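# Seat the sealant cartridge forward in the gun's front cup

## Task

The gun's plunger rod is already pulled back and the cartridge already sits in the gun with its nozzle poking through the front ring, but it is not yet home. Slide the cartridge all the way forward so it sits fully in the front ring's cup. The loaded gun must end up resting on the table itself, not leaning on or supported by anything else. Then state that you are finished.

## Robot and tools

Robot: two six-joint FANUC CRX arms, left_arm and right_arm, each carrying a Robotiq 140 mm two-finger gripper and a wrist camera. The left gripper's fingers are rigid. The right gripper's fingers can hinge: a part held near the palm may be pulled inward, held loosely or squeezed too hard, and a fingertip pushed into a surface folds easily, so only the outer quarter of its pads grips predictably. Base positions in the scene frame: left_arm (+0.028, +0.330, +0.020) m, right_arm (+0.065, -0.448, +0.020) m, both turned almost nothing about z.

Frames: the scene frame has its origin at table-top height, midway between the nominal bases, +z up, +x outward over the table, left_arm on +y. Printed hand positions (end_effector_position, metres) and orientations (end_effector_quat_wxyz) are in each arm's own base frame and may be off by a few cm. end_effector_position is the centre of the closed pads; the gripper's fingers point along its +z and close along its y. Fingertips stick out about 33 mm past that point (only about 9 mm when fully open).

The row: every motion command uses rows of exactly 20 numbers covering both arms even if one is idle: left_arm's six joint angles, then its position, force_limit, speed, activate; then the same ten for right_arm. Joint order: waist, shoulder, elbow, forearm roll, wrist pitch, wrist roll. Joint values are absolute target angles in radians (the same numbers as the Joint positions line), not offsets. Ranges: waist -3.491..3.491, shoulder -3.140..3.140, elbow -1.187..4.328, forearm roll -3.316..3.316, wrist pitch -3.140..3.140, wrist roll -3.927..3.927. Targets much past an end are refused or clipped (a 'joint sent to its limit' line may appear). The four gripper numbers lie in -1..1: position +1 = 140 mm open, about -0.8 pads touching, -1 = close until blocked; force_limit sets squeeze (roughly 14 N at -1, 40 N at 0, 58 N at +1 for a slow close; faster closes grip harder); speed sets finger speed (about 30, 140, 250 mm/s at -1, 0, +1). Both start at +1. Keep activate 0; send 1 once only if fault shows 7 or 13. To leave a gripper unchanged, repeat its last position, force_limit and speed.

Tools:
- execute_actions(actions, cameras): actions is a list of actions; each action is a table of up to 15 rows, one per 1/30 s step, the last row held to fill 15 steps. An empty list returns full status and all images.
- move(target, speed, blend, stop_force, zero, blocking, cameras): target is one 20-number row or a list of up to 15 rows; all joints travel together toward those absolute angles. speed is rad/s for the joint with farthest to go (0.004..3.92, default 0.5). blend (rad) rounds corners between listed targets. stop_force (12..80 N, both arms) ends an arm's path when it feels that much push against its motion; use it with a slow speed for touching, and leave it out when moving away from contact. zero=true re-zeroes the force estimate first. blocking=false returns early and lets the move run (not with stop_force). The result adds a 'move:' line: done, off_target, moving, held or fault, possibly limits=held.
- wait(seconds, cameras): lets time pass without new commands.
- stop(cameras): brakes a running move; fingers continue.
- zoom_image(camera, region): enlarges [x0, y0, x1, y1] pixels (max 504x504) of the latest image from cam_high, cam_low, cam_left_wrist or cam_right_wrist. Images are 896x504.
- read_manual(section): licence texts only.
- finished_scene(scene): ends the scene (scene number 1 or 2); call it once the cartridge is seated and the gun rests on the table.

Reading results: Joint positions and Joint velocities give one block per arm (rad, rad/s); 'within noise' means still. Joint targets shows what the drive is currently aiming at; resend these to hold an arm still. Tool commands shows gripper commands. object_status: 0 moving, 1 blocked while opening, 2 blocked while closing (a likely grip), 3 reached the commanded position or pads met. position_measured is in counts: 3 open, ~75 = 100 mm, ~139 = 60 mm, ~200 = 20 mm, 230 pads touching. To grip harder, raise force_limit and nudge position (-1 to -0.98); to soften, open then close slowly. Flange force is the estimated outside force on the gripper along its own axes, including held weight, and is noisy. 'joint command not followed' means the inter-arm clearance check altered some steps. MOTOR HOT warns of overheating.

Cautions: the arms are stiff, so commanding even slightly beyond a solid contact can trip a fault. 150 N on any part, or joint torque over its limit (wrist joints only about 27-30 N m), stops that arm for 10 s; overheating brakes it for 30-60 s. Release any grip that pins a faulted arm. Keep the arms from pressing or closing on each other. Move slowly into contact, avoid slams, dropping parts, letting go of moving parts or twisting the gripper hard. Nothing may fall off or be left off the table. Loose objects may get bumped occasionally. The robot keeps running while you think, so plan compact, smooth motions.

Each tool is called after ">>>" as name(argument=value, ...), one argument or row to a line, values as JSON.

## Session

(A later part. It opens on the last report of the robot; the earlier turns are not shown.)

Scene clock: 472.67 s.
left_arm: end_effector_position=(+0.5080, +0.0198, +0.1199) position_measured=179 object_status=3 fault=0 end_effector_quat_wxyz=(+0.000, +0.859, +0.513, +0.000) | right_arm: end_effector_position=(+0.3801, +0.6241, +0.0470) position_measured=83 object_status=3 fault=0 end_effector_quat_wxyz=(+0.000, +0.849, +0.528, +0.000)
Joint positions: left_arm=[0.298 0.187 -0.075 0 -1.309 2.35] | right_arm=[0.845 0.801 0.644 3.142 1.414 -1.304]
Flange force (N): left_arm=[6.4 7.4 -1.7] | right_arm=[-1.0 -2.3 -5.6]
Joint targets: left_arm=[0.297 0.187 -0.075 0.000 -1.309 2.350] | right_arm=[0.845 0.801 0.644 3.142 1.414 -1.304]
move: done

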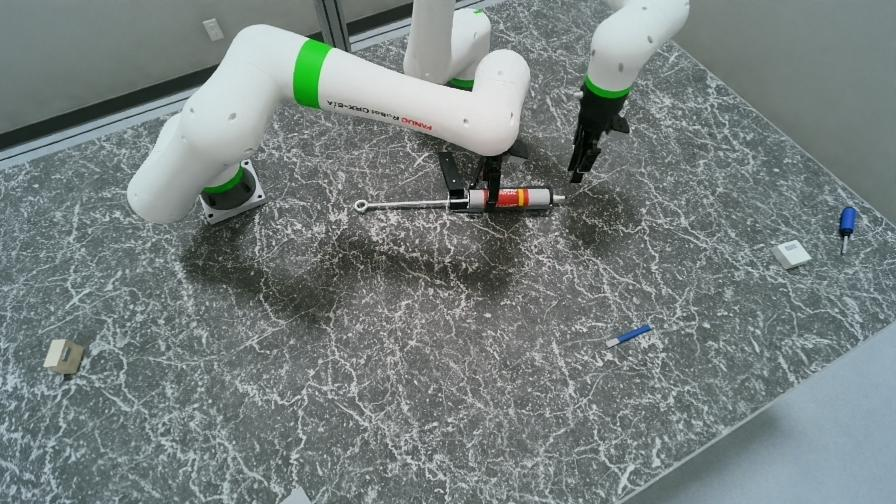

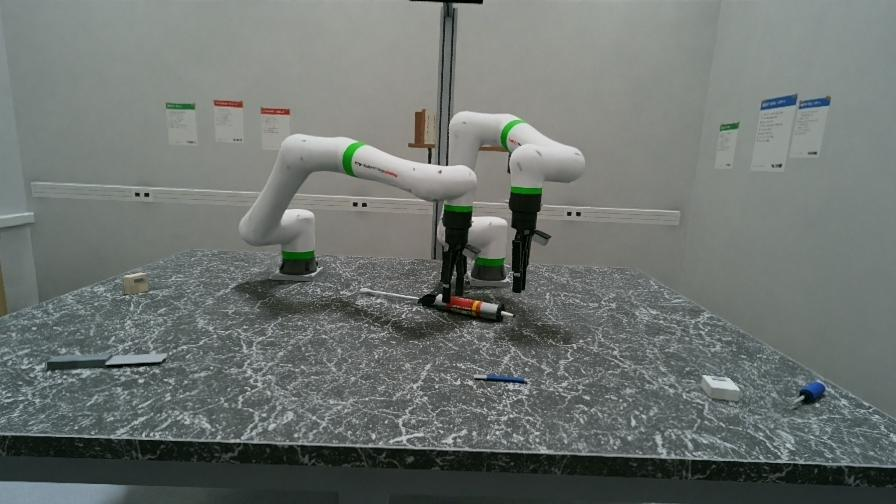

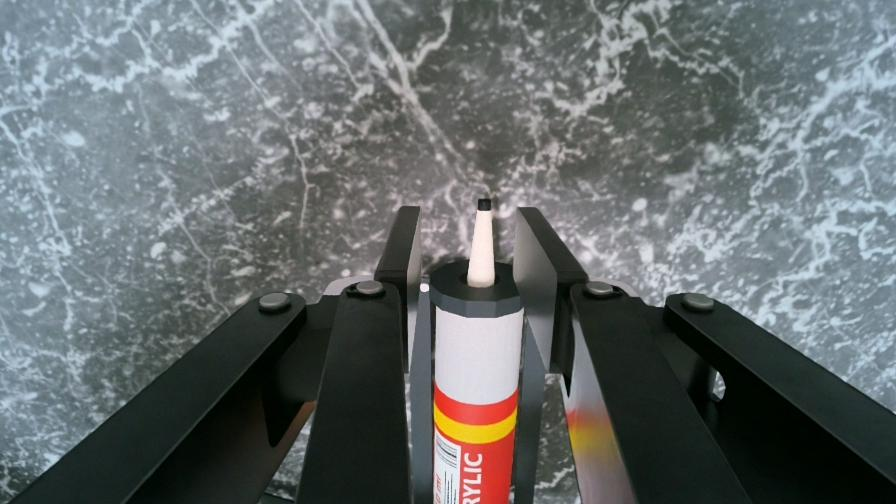

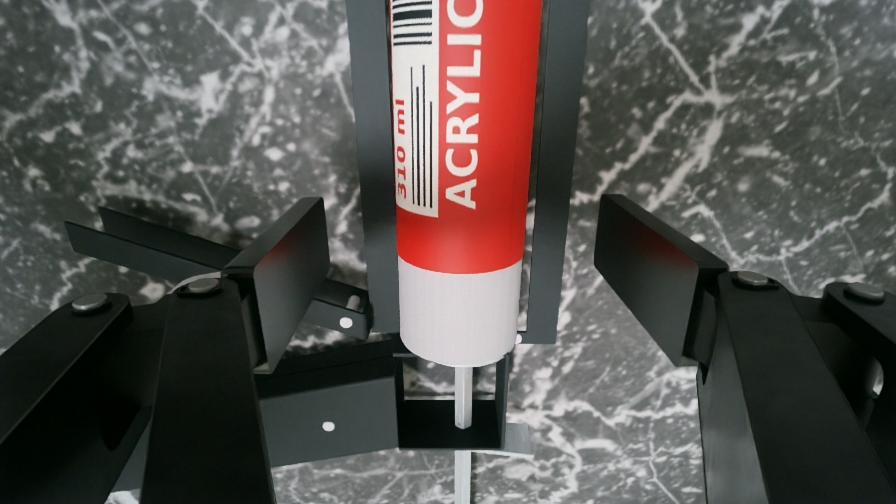

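>>> move(
  target=[
    [0.2349, 0.2541, -0.2227, 0, -1.0940, 2.4124, -0.4, -1, 0, 0, 0.8449, 0.8006, 0.6442, 3.1416, 1.4144, -1.3039, 0.365, -1, -0.5, 0],
    [0.2349, 0.2541, -0.2227, 0, -1.0940, 2.4124, -0.4, -1, 0, 0, 0.8449, 0.8006, 0.6442, 3.1416, 1.4144, -1.3039, -1, -0.2, -1, 0],
  ],
  speed=0.15,
  cameras=["cam_left_wrist", "cam_right_wrist","cam_low"],
)

>>> zoom_image(
  camera="cam_low",
  region=[420, 250, 560, 340],
)

Scene clock: 505.20 s.
left_arm: end_effector_position=(+0.5020, -0.0135, +0.0280) position_measured=179 object_status=3 fault=0 end_effector_quat_wxyz=(+0.000, +0.859, +0.513, +0.000) | right_arm: end_effector_position=(+0.3801, +0.6241, +0.0470) position_measured=166 object_status=0 fault=0 end_effector_quat_wxyz=(+0.000, +0.849, +0.528, +0.000)
Joint positions: left_arm=[0.235 0.254 -0.223 0 -1.094 2.412] | right_arm=[0.845 0.801 0.644 3.142 1.414 -1.304]
Flange force (N): left_arm=[6.7 7.4 -1.5] | right_arm=[-1.3 -2.2 -8.9]
Joint targets: left_arm=[0.235 0.254 -0.223 0.000 -1.094 2.412] | right_arm=[0.845 0.801 0.644 3.142 1.414 -1.304]
move: done
Images, in order (width x height): cam_low 896x504, cam_left_wrist 896x504, cam_right_wrist 896x504.

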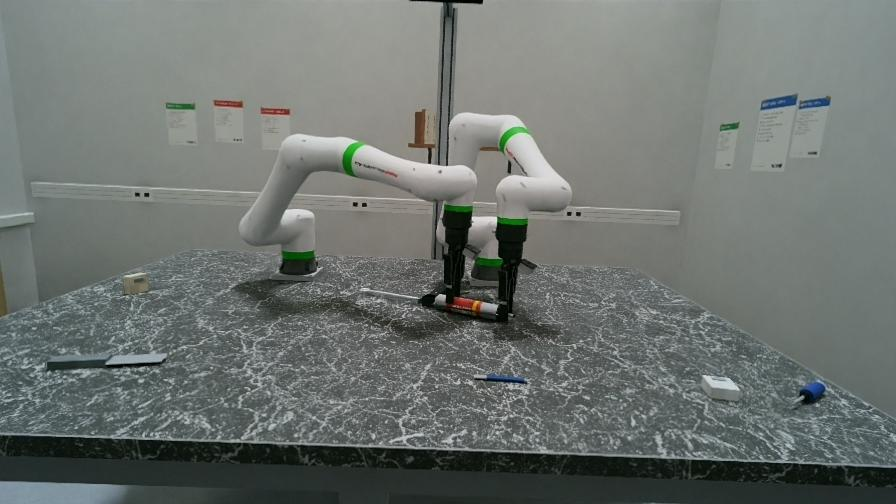

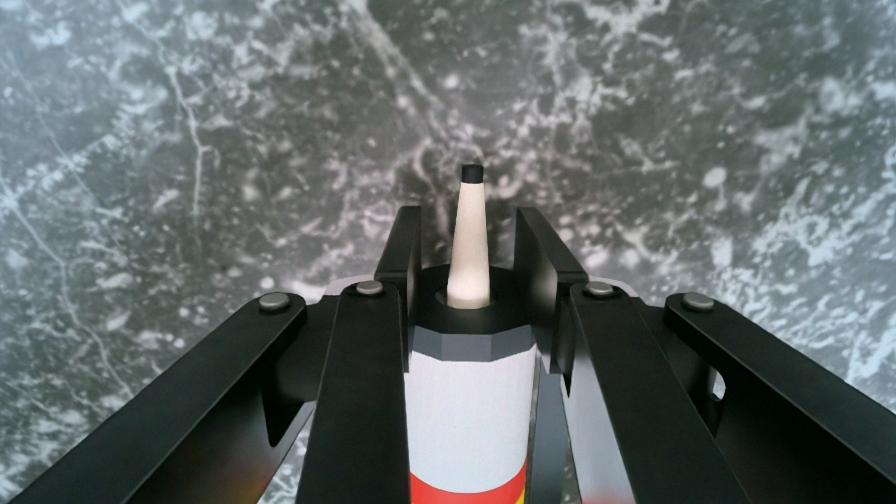

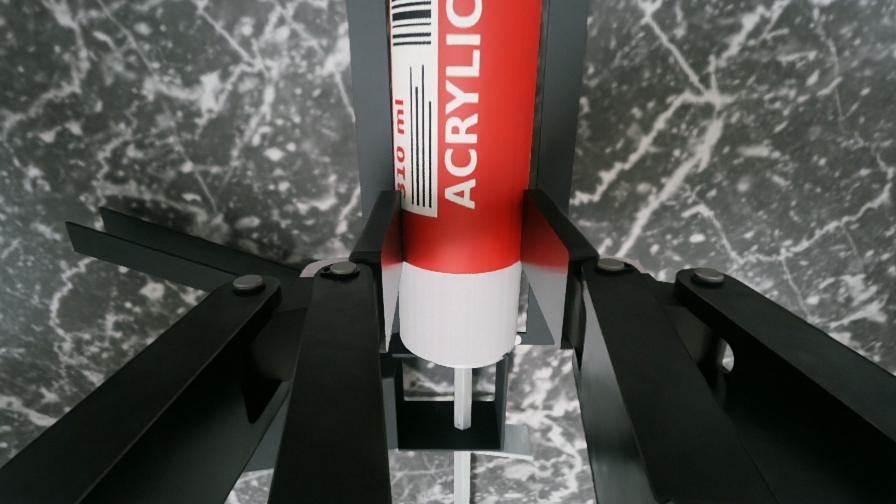

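Scaled by 3.600 from the camera's image (finer frame: 1280x720).

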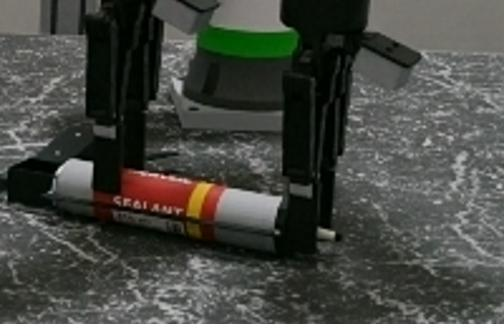

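>>> move(
  target=[0.2349, 0.2541, -0.2227, 0, -1.0940, 2.4124, -0.4, -1, 0, 0, 0.8539, 0.8817, 0.7834, 3.1416, 1.4725, -1.3129, -1, -0.2, -1, 0],
  speed=0.04,
  stop_force=40,
  cameras=["cam_left_wrist", "cam_right_wrist","cam_low"],
)

>>> zoom_image(
  camera="cam_low",
  region=[420, 250, 560, 340],
)

Scene clock: 518.43 s.
left_arm: end_effector_position=(+0.5020, -0.0135, +0.0280) position_measured=179 object_status=3 fault=0 end_effector_quat_wxyz=(+0.000, +0.859, +0.513, +0.000) | right_arm: end_effector_position=(+0.3911, +0.6466, +0.0470) position_measured=166 object_status=2 fault=0 end_effector_quat_wxyz=(+0.000, +0.849, +0.528, +0.000)
Joint positions: left_arm=[0.235 0.254 -0.223 0 -1.094 2.412] | right_arm=[0.854 0.882 0.783 3.142 1.473 -1.313]
Flange force (N): left_arm=[25.7 2.3 -8.0] | right_arm=[-28.1 6.6 -25.2]
Joint targets: left_arm=[0.235 0.254 -0.223 0.000 -1.094 2.412] | right_arm=[0.854 0.882 0.783 3.142 1.472 -1.313]
move: done
Images, in order (width x height): cam_low 896x504, cam_left_wrist 896x504, cam_right_wrist 896x504.

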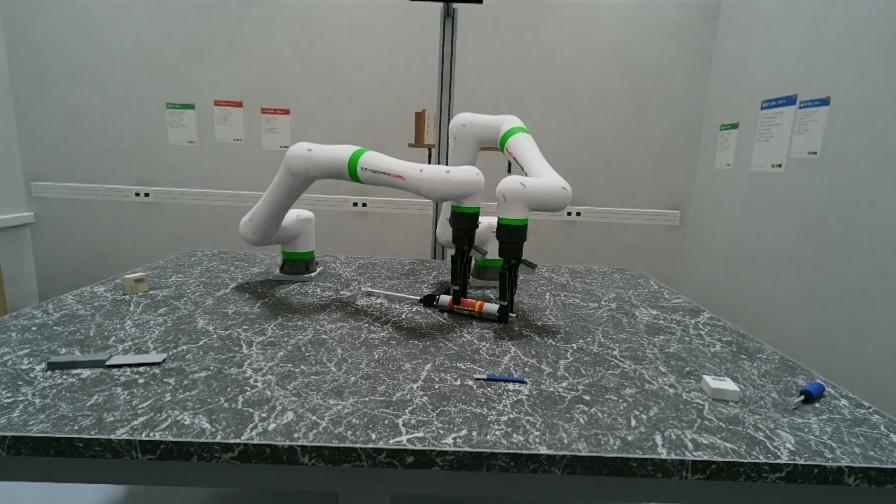

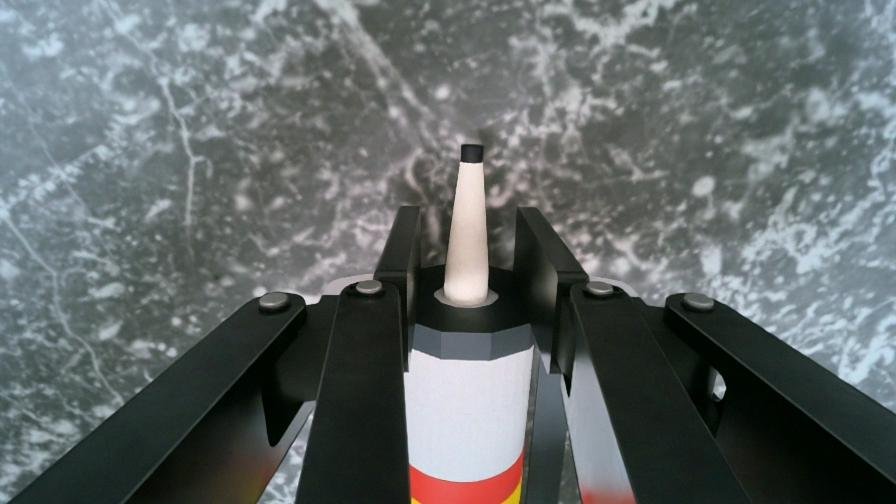

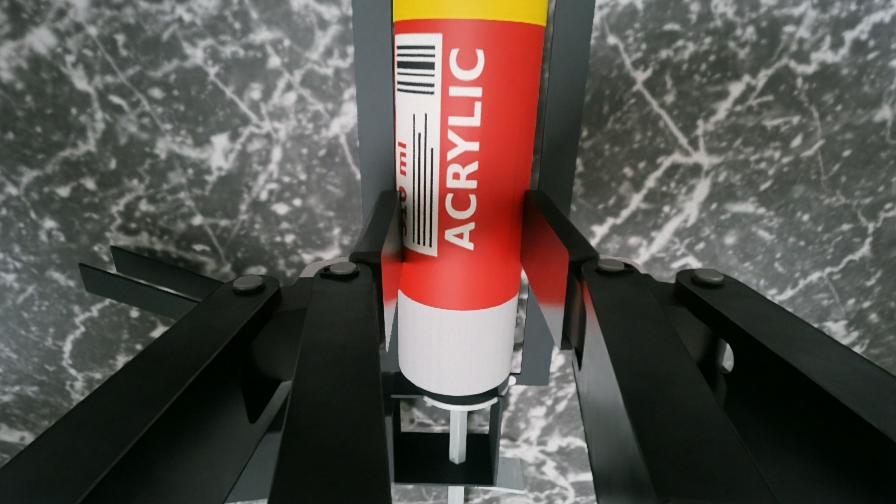

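Scaled by 3.600 from the camera's image (finer frame: 1280x720).

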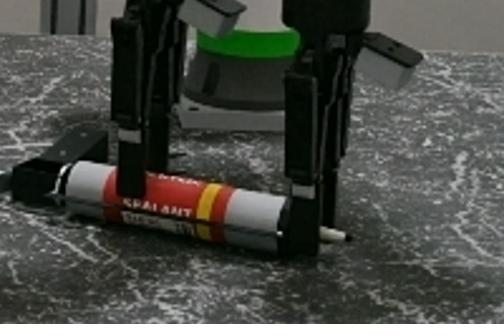

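>>> move(
  target=[0.2349, 0.2541, -0.2227, 0, -1.0940, 2.4124, -0.4, -1, 0, 0, 0.8539, 0.8817, 0.7834, 3.1416, 1.4725, -1.3129, -0.97, 0.2, -1, 0],
  speed=0.04,
)

>>> move(
  target=[0.2349, 0.2541, -0.2227, 0, -1.0940, 2.4124, -0.4, -1, 0, 0, 0.8566, 0.9097, 0.8322, 3.1416, 1.4933, -1.3156, -0.97, 0.2, -1, 0],
  speed=0.02,
  stop_force=28,
  cameras=["cam_left_wrist", "cam_right_wrist","cam_low"],
)

Scene clock: 538.67 s.
left_arm: end_effector_position=(+0.5020, -0.0135, +0.0280) position_measured=179 object_status=3 fault=0 end_effector_quat_wxyz=(+0.000, +0.859, +0.513, +0.000) | right_arm: end_effector_position=(+0.3911, +0.6466, +0.0470) position_measured=169 object_status=2 fault=0 end_effector_quat_wxyz=(+0.000, +0.849, +0.528, +0.000)
Joint positions: left_arm=[0.235 0.254 -0.223 0 -1.094 2.412] | right_arm=[0.854 0.882 0.783 3.142 1.473 -1.313]
Flange force (N): left_arm=[26.0 2.0 -6.5] | right_arm=[-30.1 7.9 -34.0]
Joint targets: left_arm=[0.235 0.254 -0.223 0.000 -1.094 2.412] | right_arm=[0.854 0.882 0.783 3.142 1.472 -1.313]
move: done

Scene clock: 540.17 s.
left_arm: end_effector_position=(+0.5021, -0.0135, +0.0280) position_measured=179 object_status=3 fault=0 end_effector_quat_wxyz=(+0.000, +0.859, +0.513, +0.000) | right_arm: end_effector_position=(+0.3924, +0.6493, +0.0470) position_measured=169 object_status=2 fault=0 end_effector_quat_wxyz=(+0.000, +0.849, +0.528, +0.000)
Joint positions: left_arm=[0.235 0.254 -0.223 0 -1.094 2.412] | right_arm=[0.855 0.893 0.802 3.142 1.481 -1.314]
Flange force (N): left_arm=[50.2 -0.8 -12.5] | right_arm=[-55.3 4.5 -40.0]
Joint targets: left_arm=[0.235 0.254 -0.223 0.000 -1.094 2.412] | right_arm=[0.855 0.893 0.802 3.142 1.481 -1.314]
move: contact (right_arm); right_arm: the elbow is farthest, 0.030 rad from its target
Images, in order (width x height): cam_low 896x504, cam_left_wrist 896x504, cam_right_wrist 896x504.

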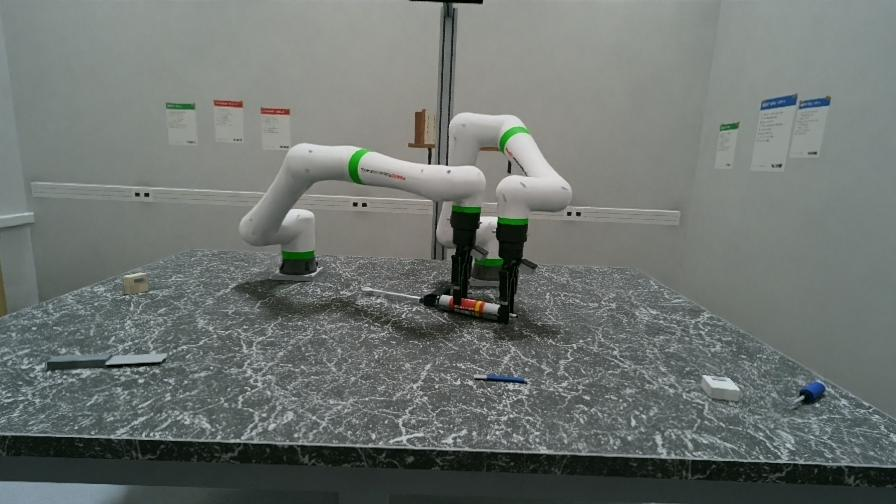

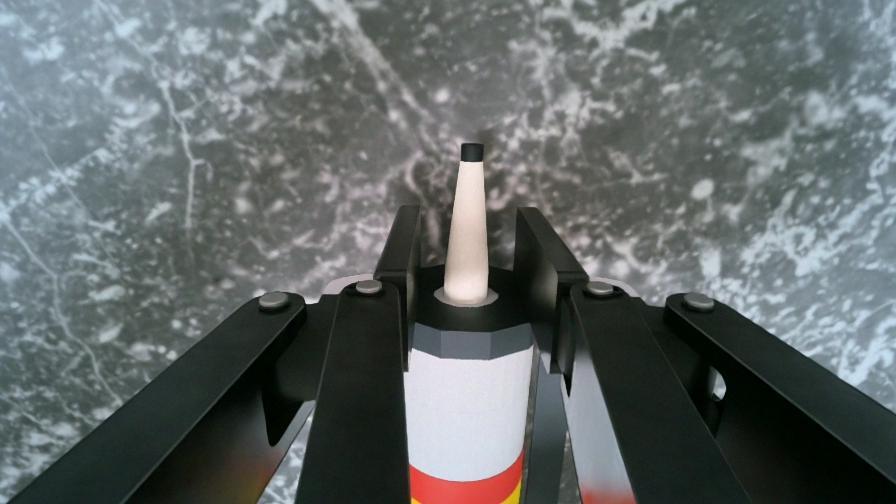

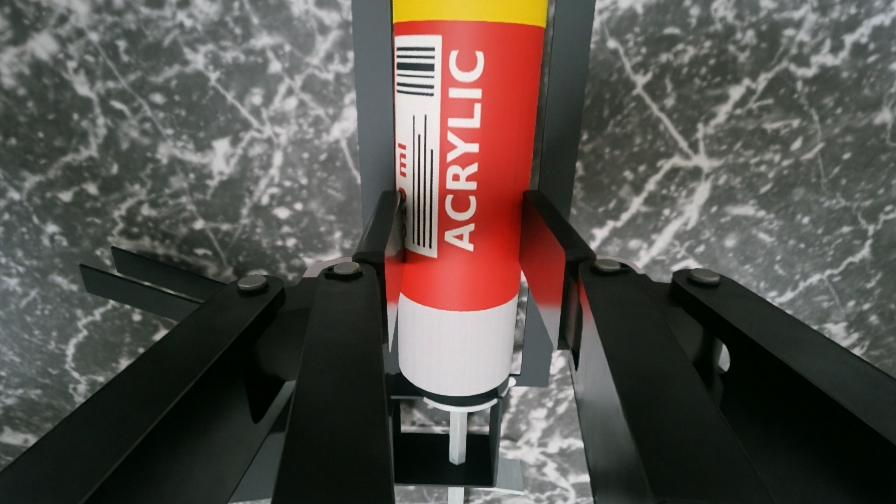

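>>> move(
  target=[
    [0.2349, 0.2541, -0.2227, 0, -1.0940, 2.4124, -0.4, -1, 0, 0, 0.8530, 0.8730, 0.7683, 3.1416, 1.4661, -1.3120, -0.97, 0.2, -1, 0],
    [0.2349, 0.2541, -0.2227, 0, -1.0940, 2.4124, -0.4, -1, 0, 0, 0.8530, 0.8730, 0.7683, 3.1416, 1.4661, -1.3120, 0.365, -1, -0.7, 0],
    [0.2442, 0.2602, -0.2149, 0, -1.0957, 2.4031, -0.4, -1, 0, 0, 0.853, 0.8699, 0.9330, 3.1416, 1.6339, -1.312, 0.365, -1, -0.7, 0],
    [0.2442, 0.1785, -0.0851, 0, -1.3072, 2.4031, -0.4, -1, 0, 0, 0.853, 0.8699, 0.9330, 3.1416, 1.6339, -1.312, 0.365, -1, -0.7, 0],
  ],
  speed=[0.04, 0.1, 0.12, 0.25],
  cameras=["cam_left_wrist", "cam_right_wrist","cam_low","cam_high"],
)

>>> zoom_image(
  camera="cam_left_wrist",
  region=[380, 150, 580, 504],
)

>>> zoom_image(
  camera="cam_low",
  region=[420, 250, 560, 340],
)

Scene clock: 567.87 s.
left_arm: end_effector_position=(+0.5049, -0.0082, +0.1199) position_measured=179 object_status=3 fault=0 end_effector_quat_wxyz=(+0.000, +0.859, +0.513, +0.000) | right_arm: end_effector_position=(+0.3904, +0.6448, +0.1200) position_measured=83 object_status=3 fault=0 end_effector_quat_wxyz=(+0.000, +0.849, +0.528, +0.000)
Joint positions: left_arm=[0.244 0.178 -0.085 0 -1.307 2.403] | right_arm=[0.853 0.87 0.933 3.142 1.634 -1.312]
Flange force (N): left_arm=[5.6 7.4 -1.3] | right_arm=no reading
Joint targets: left_arm=[0.244 0.178 -0.085 0.000 -1.307 2.403] | right_arm=[0.853 0.870 0.933 3.142 1.634 -1.312]
move: done

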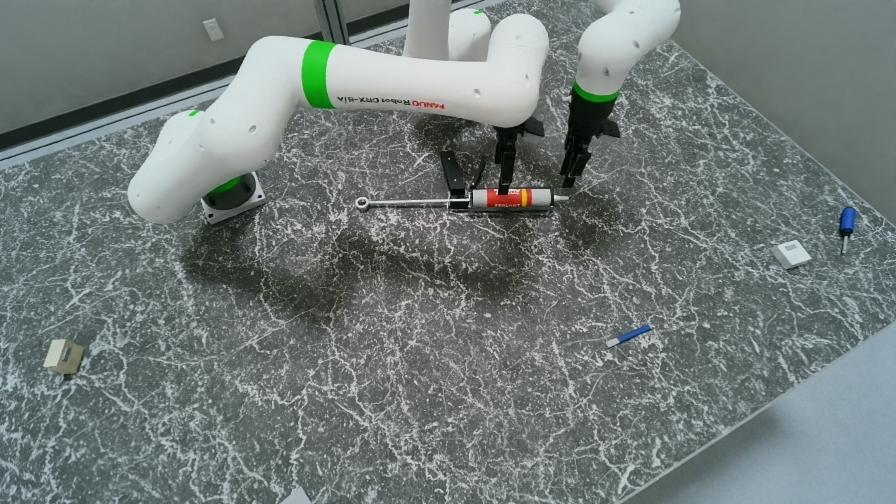

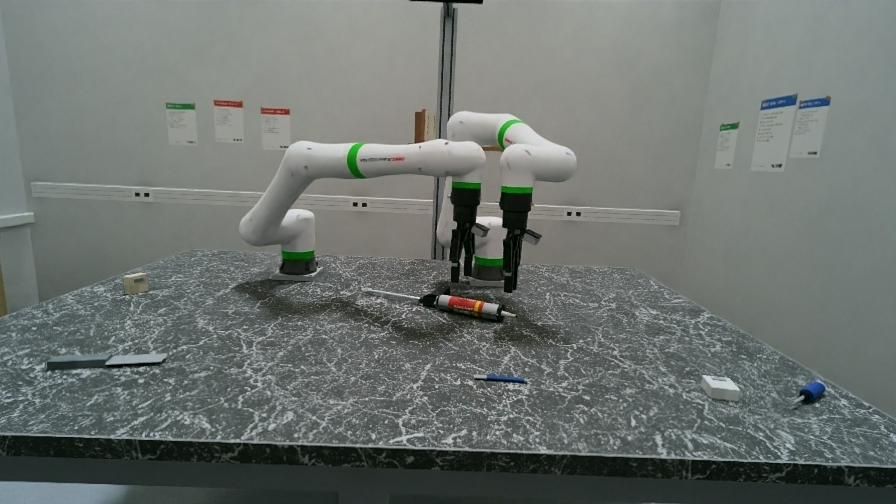

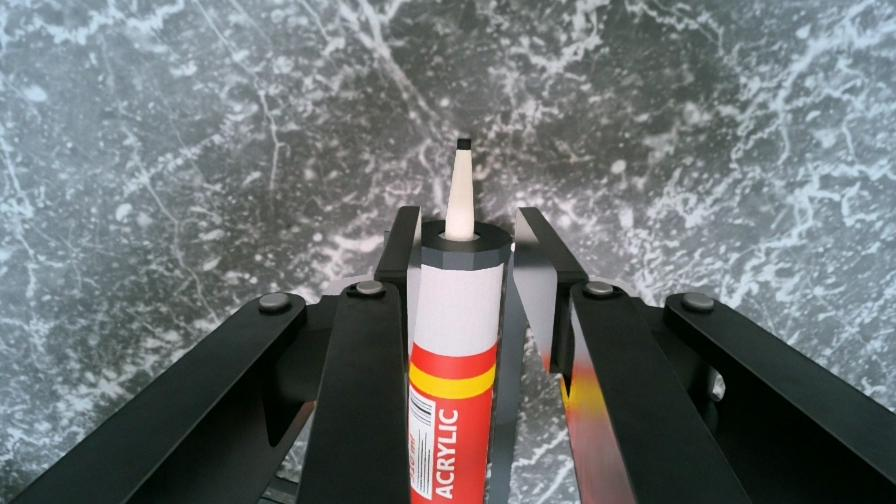

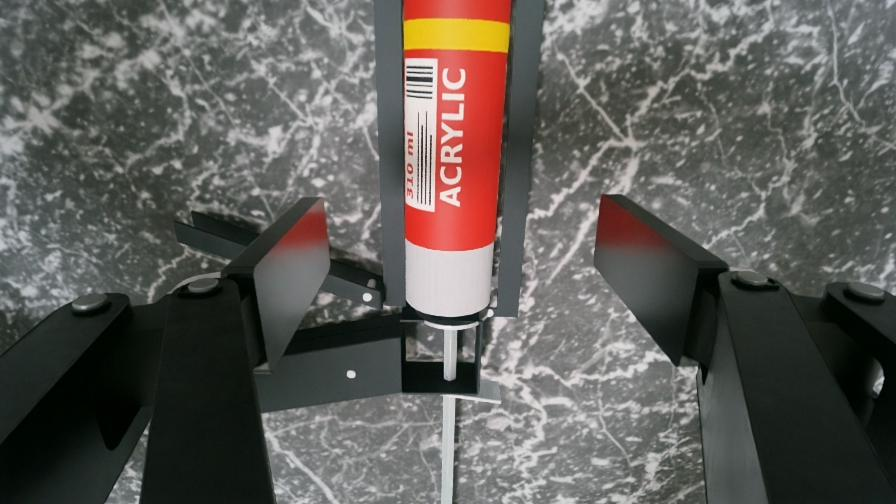

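Scaled by 1.424 from the camera's image (finer frame: 1280x720).

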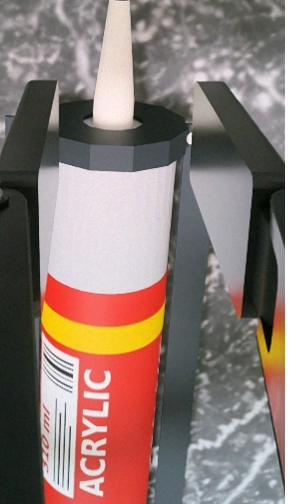

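Scaled by 3.600 from the camera's image (finer frame: 1280x720).

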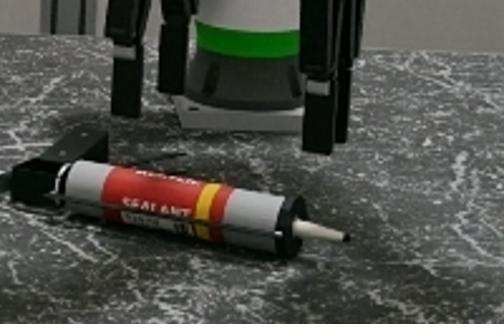

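>>> finished_scene(
  scene=1,
)

The scene is finished: the task was done.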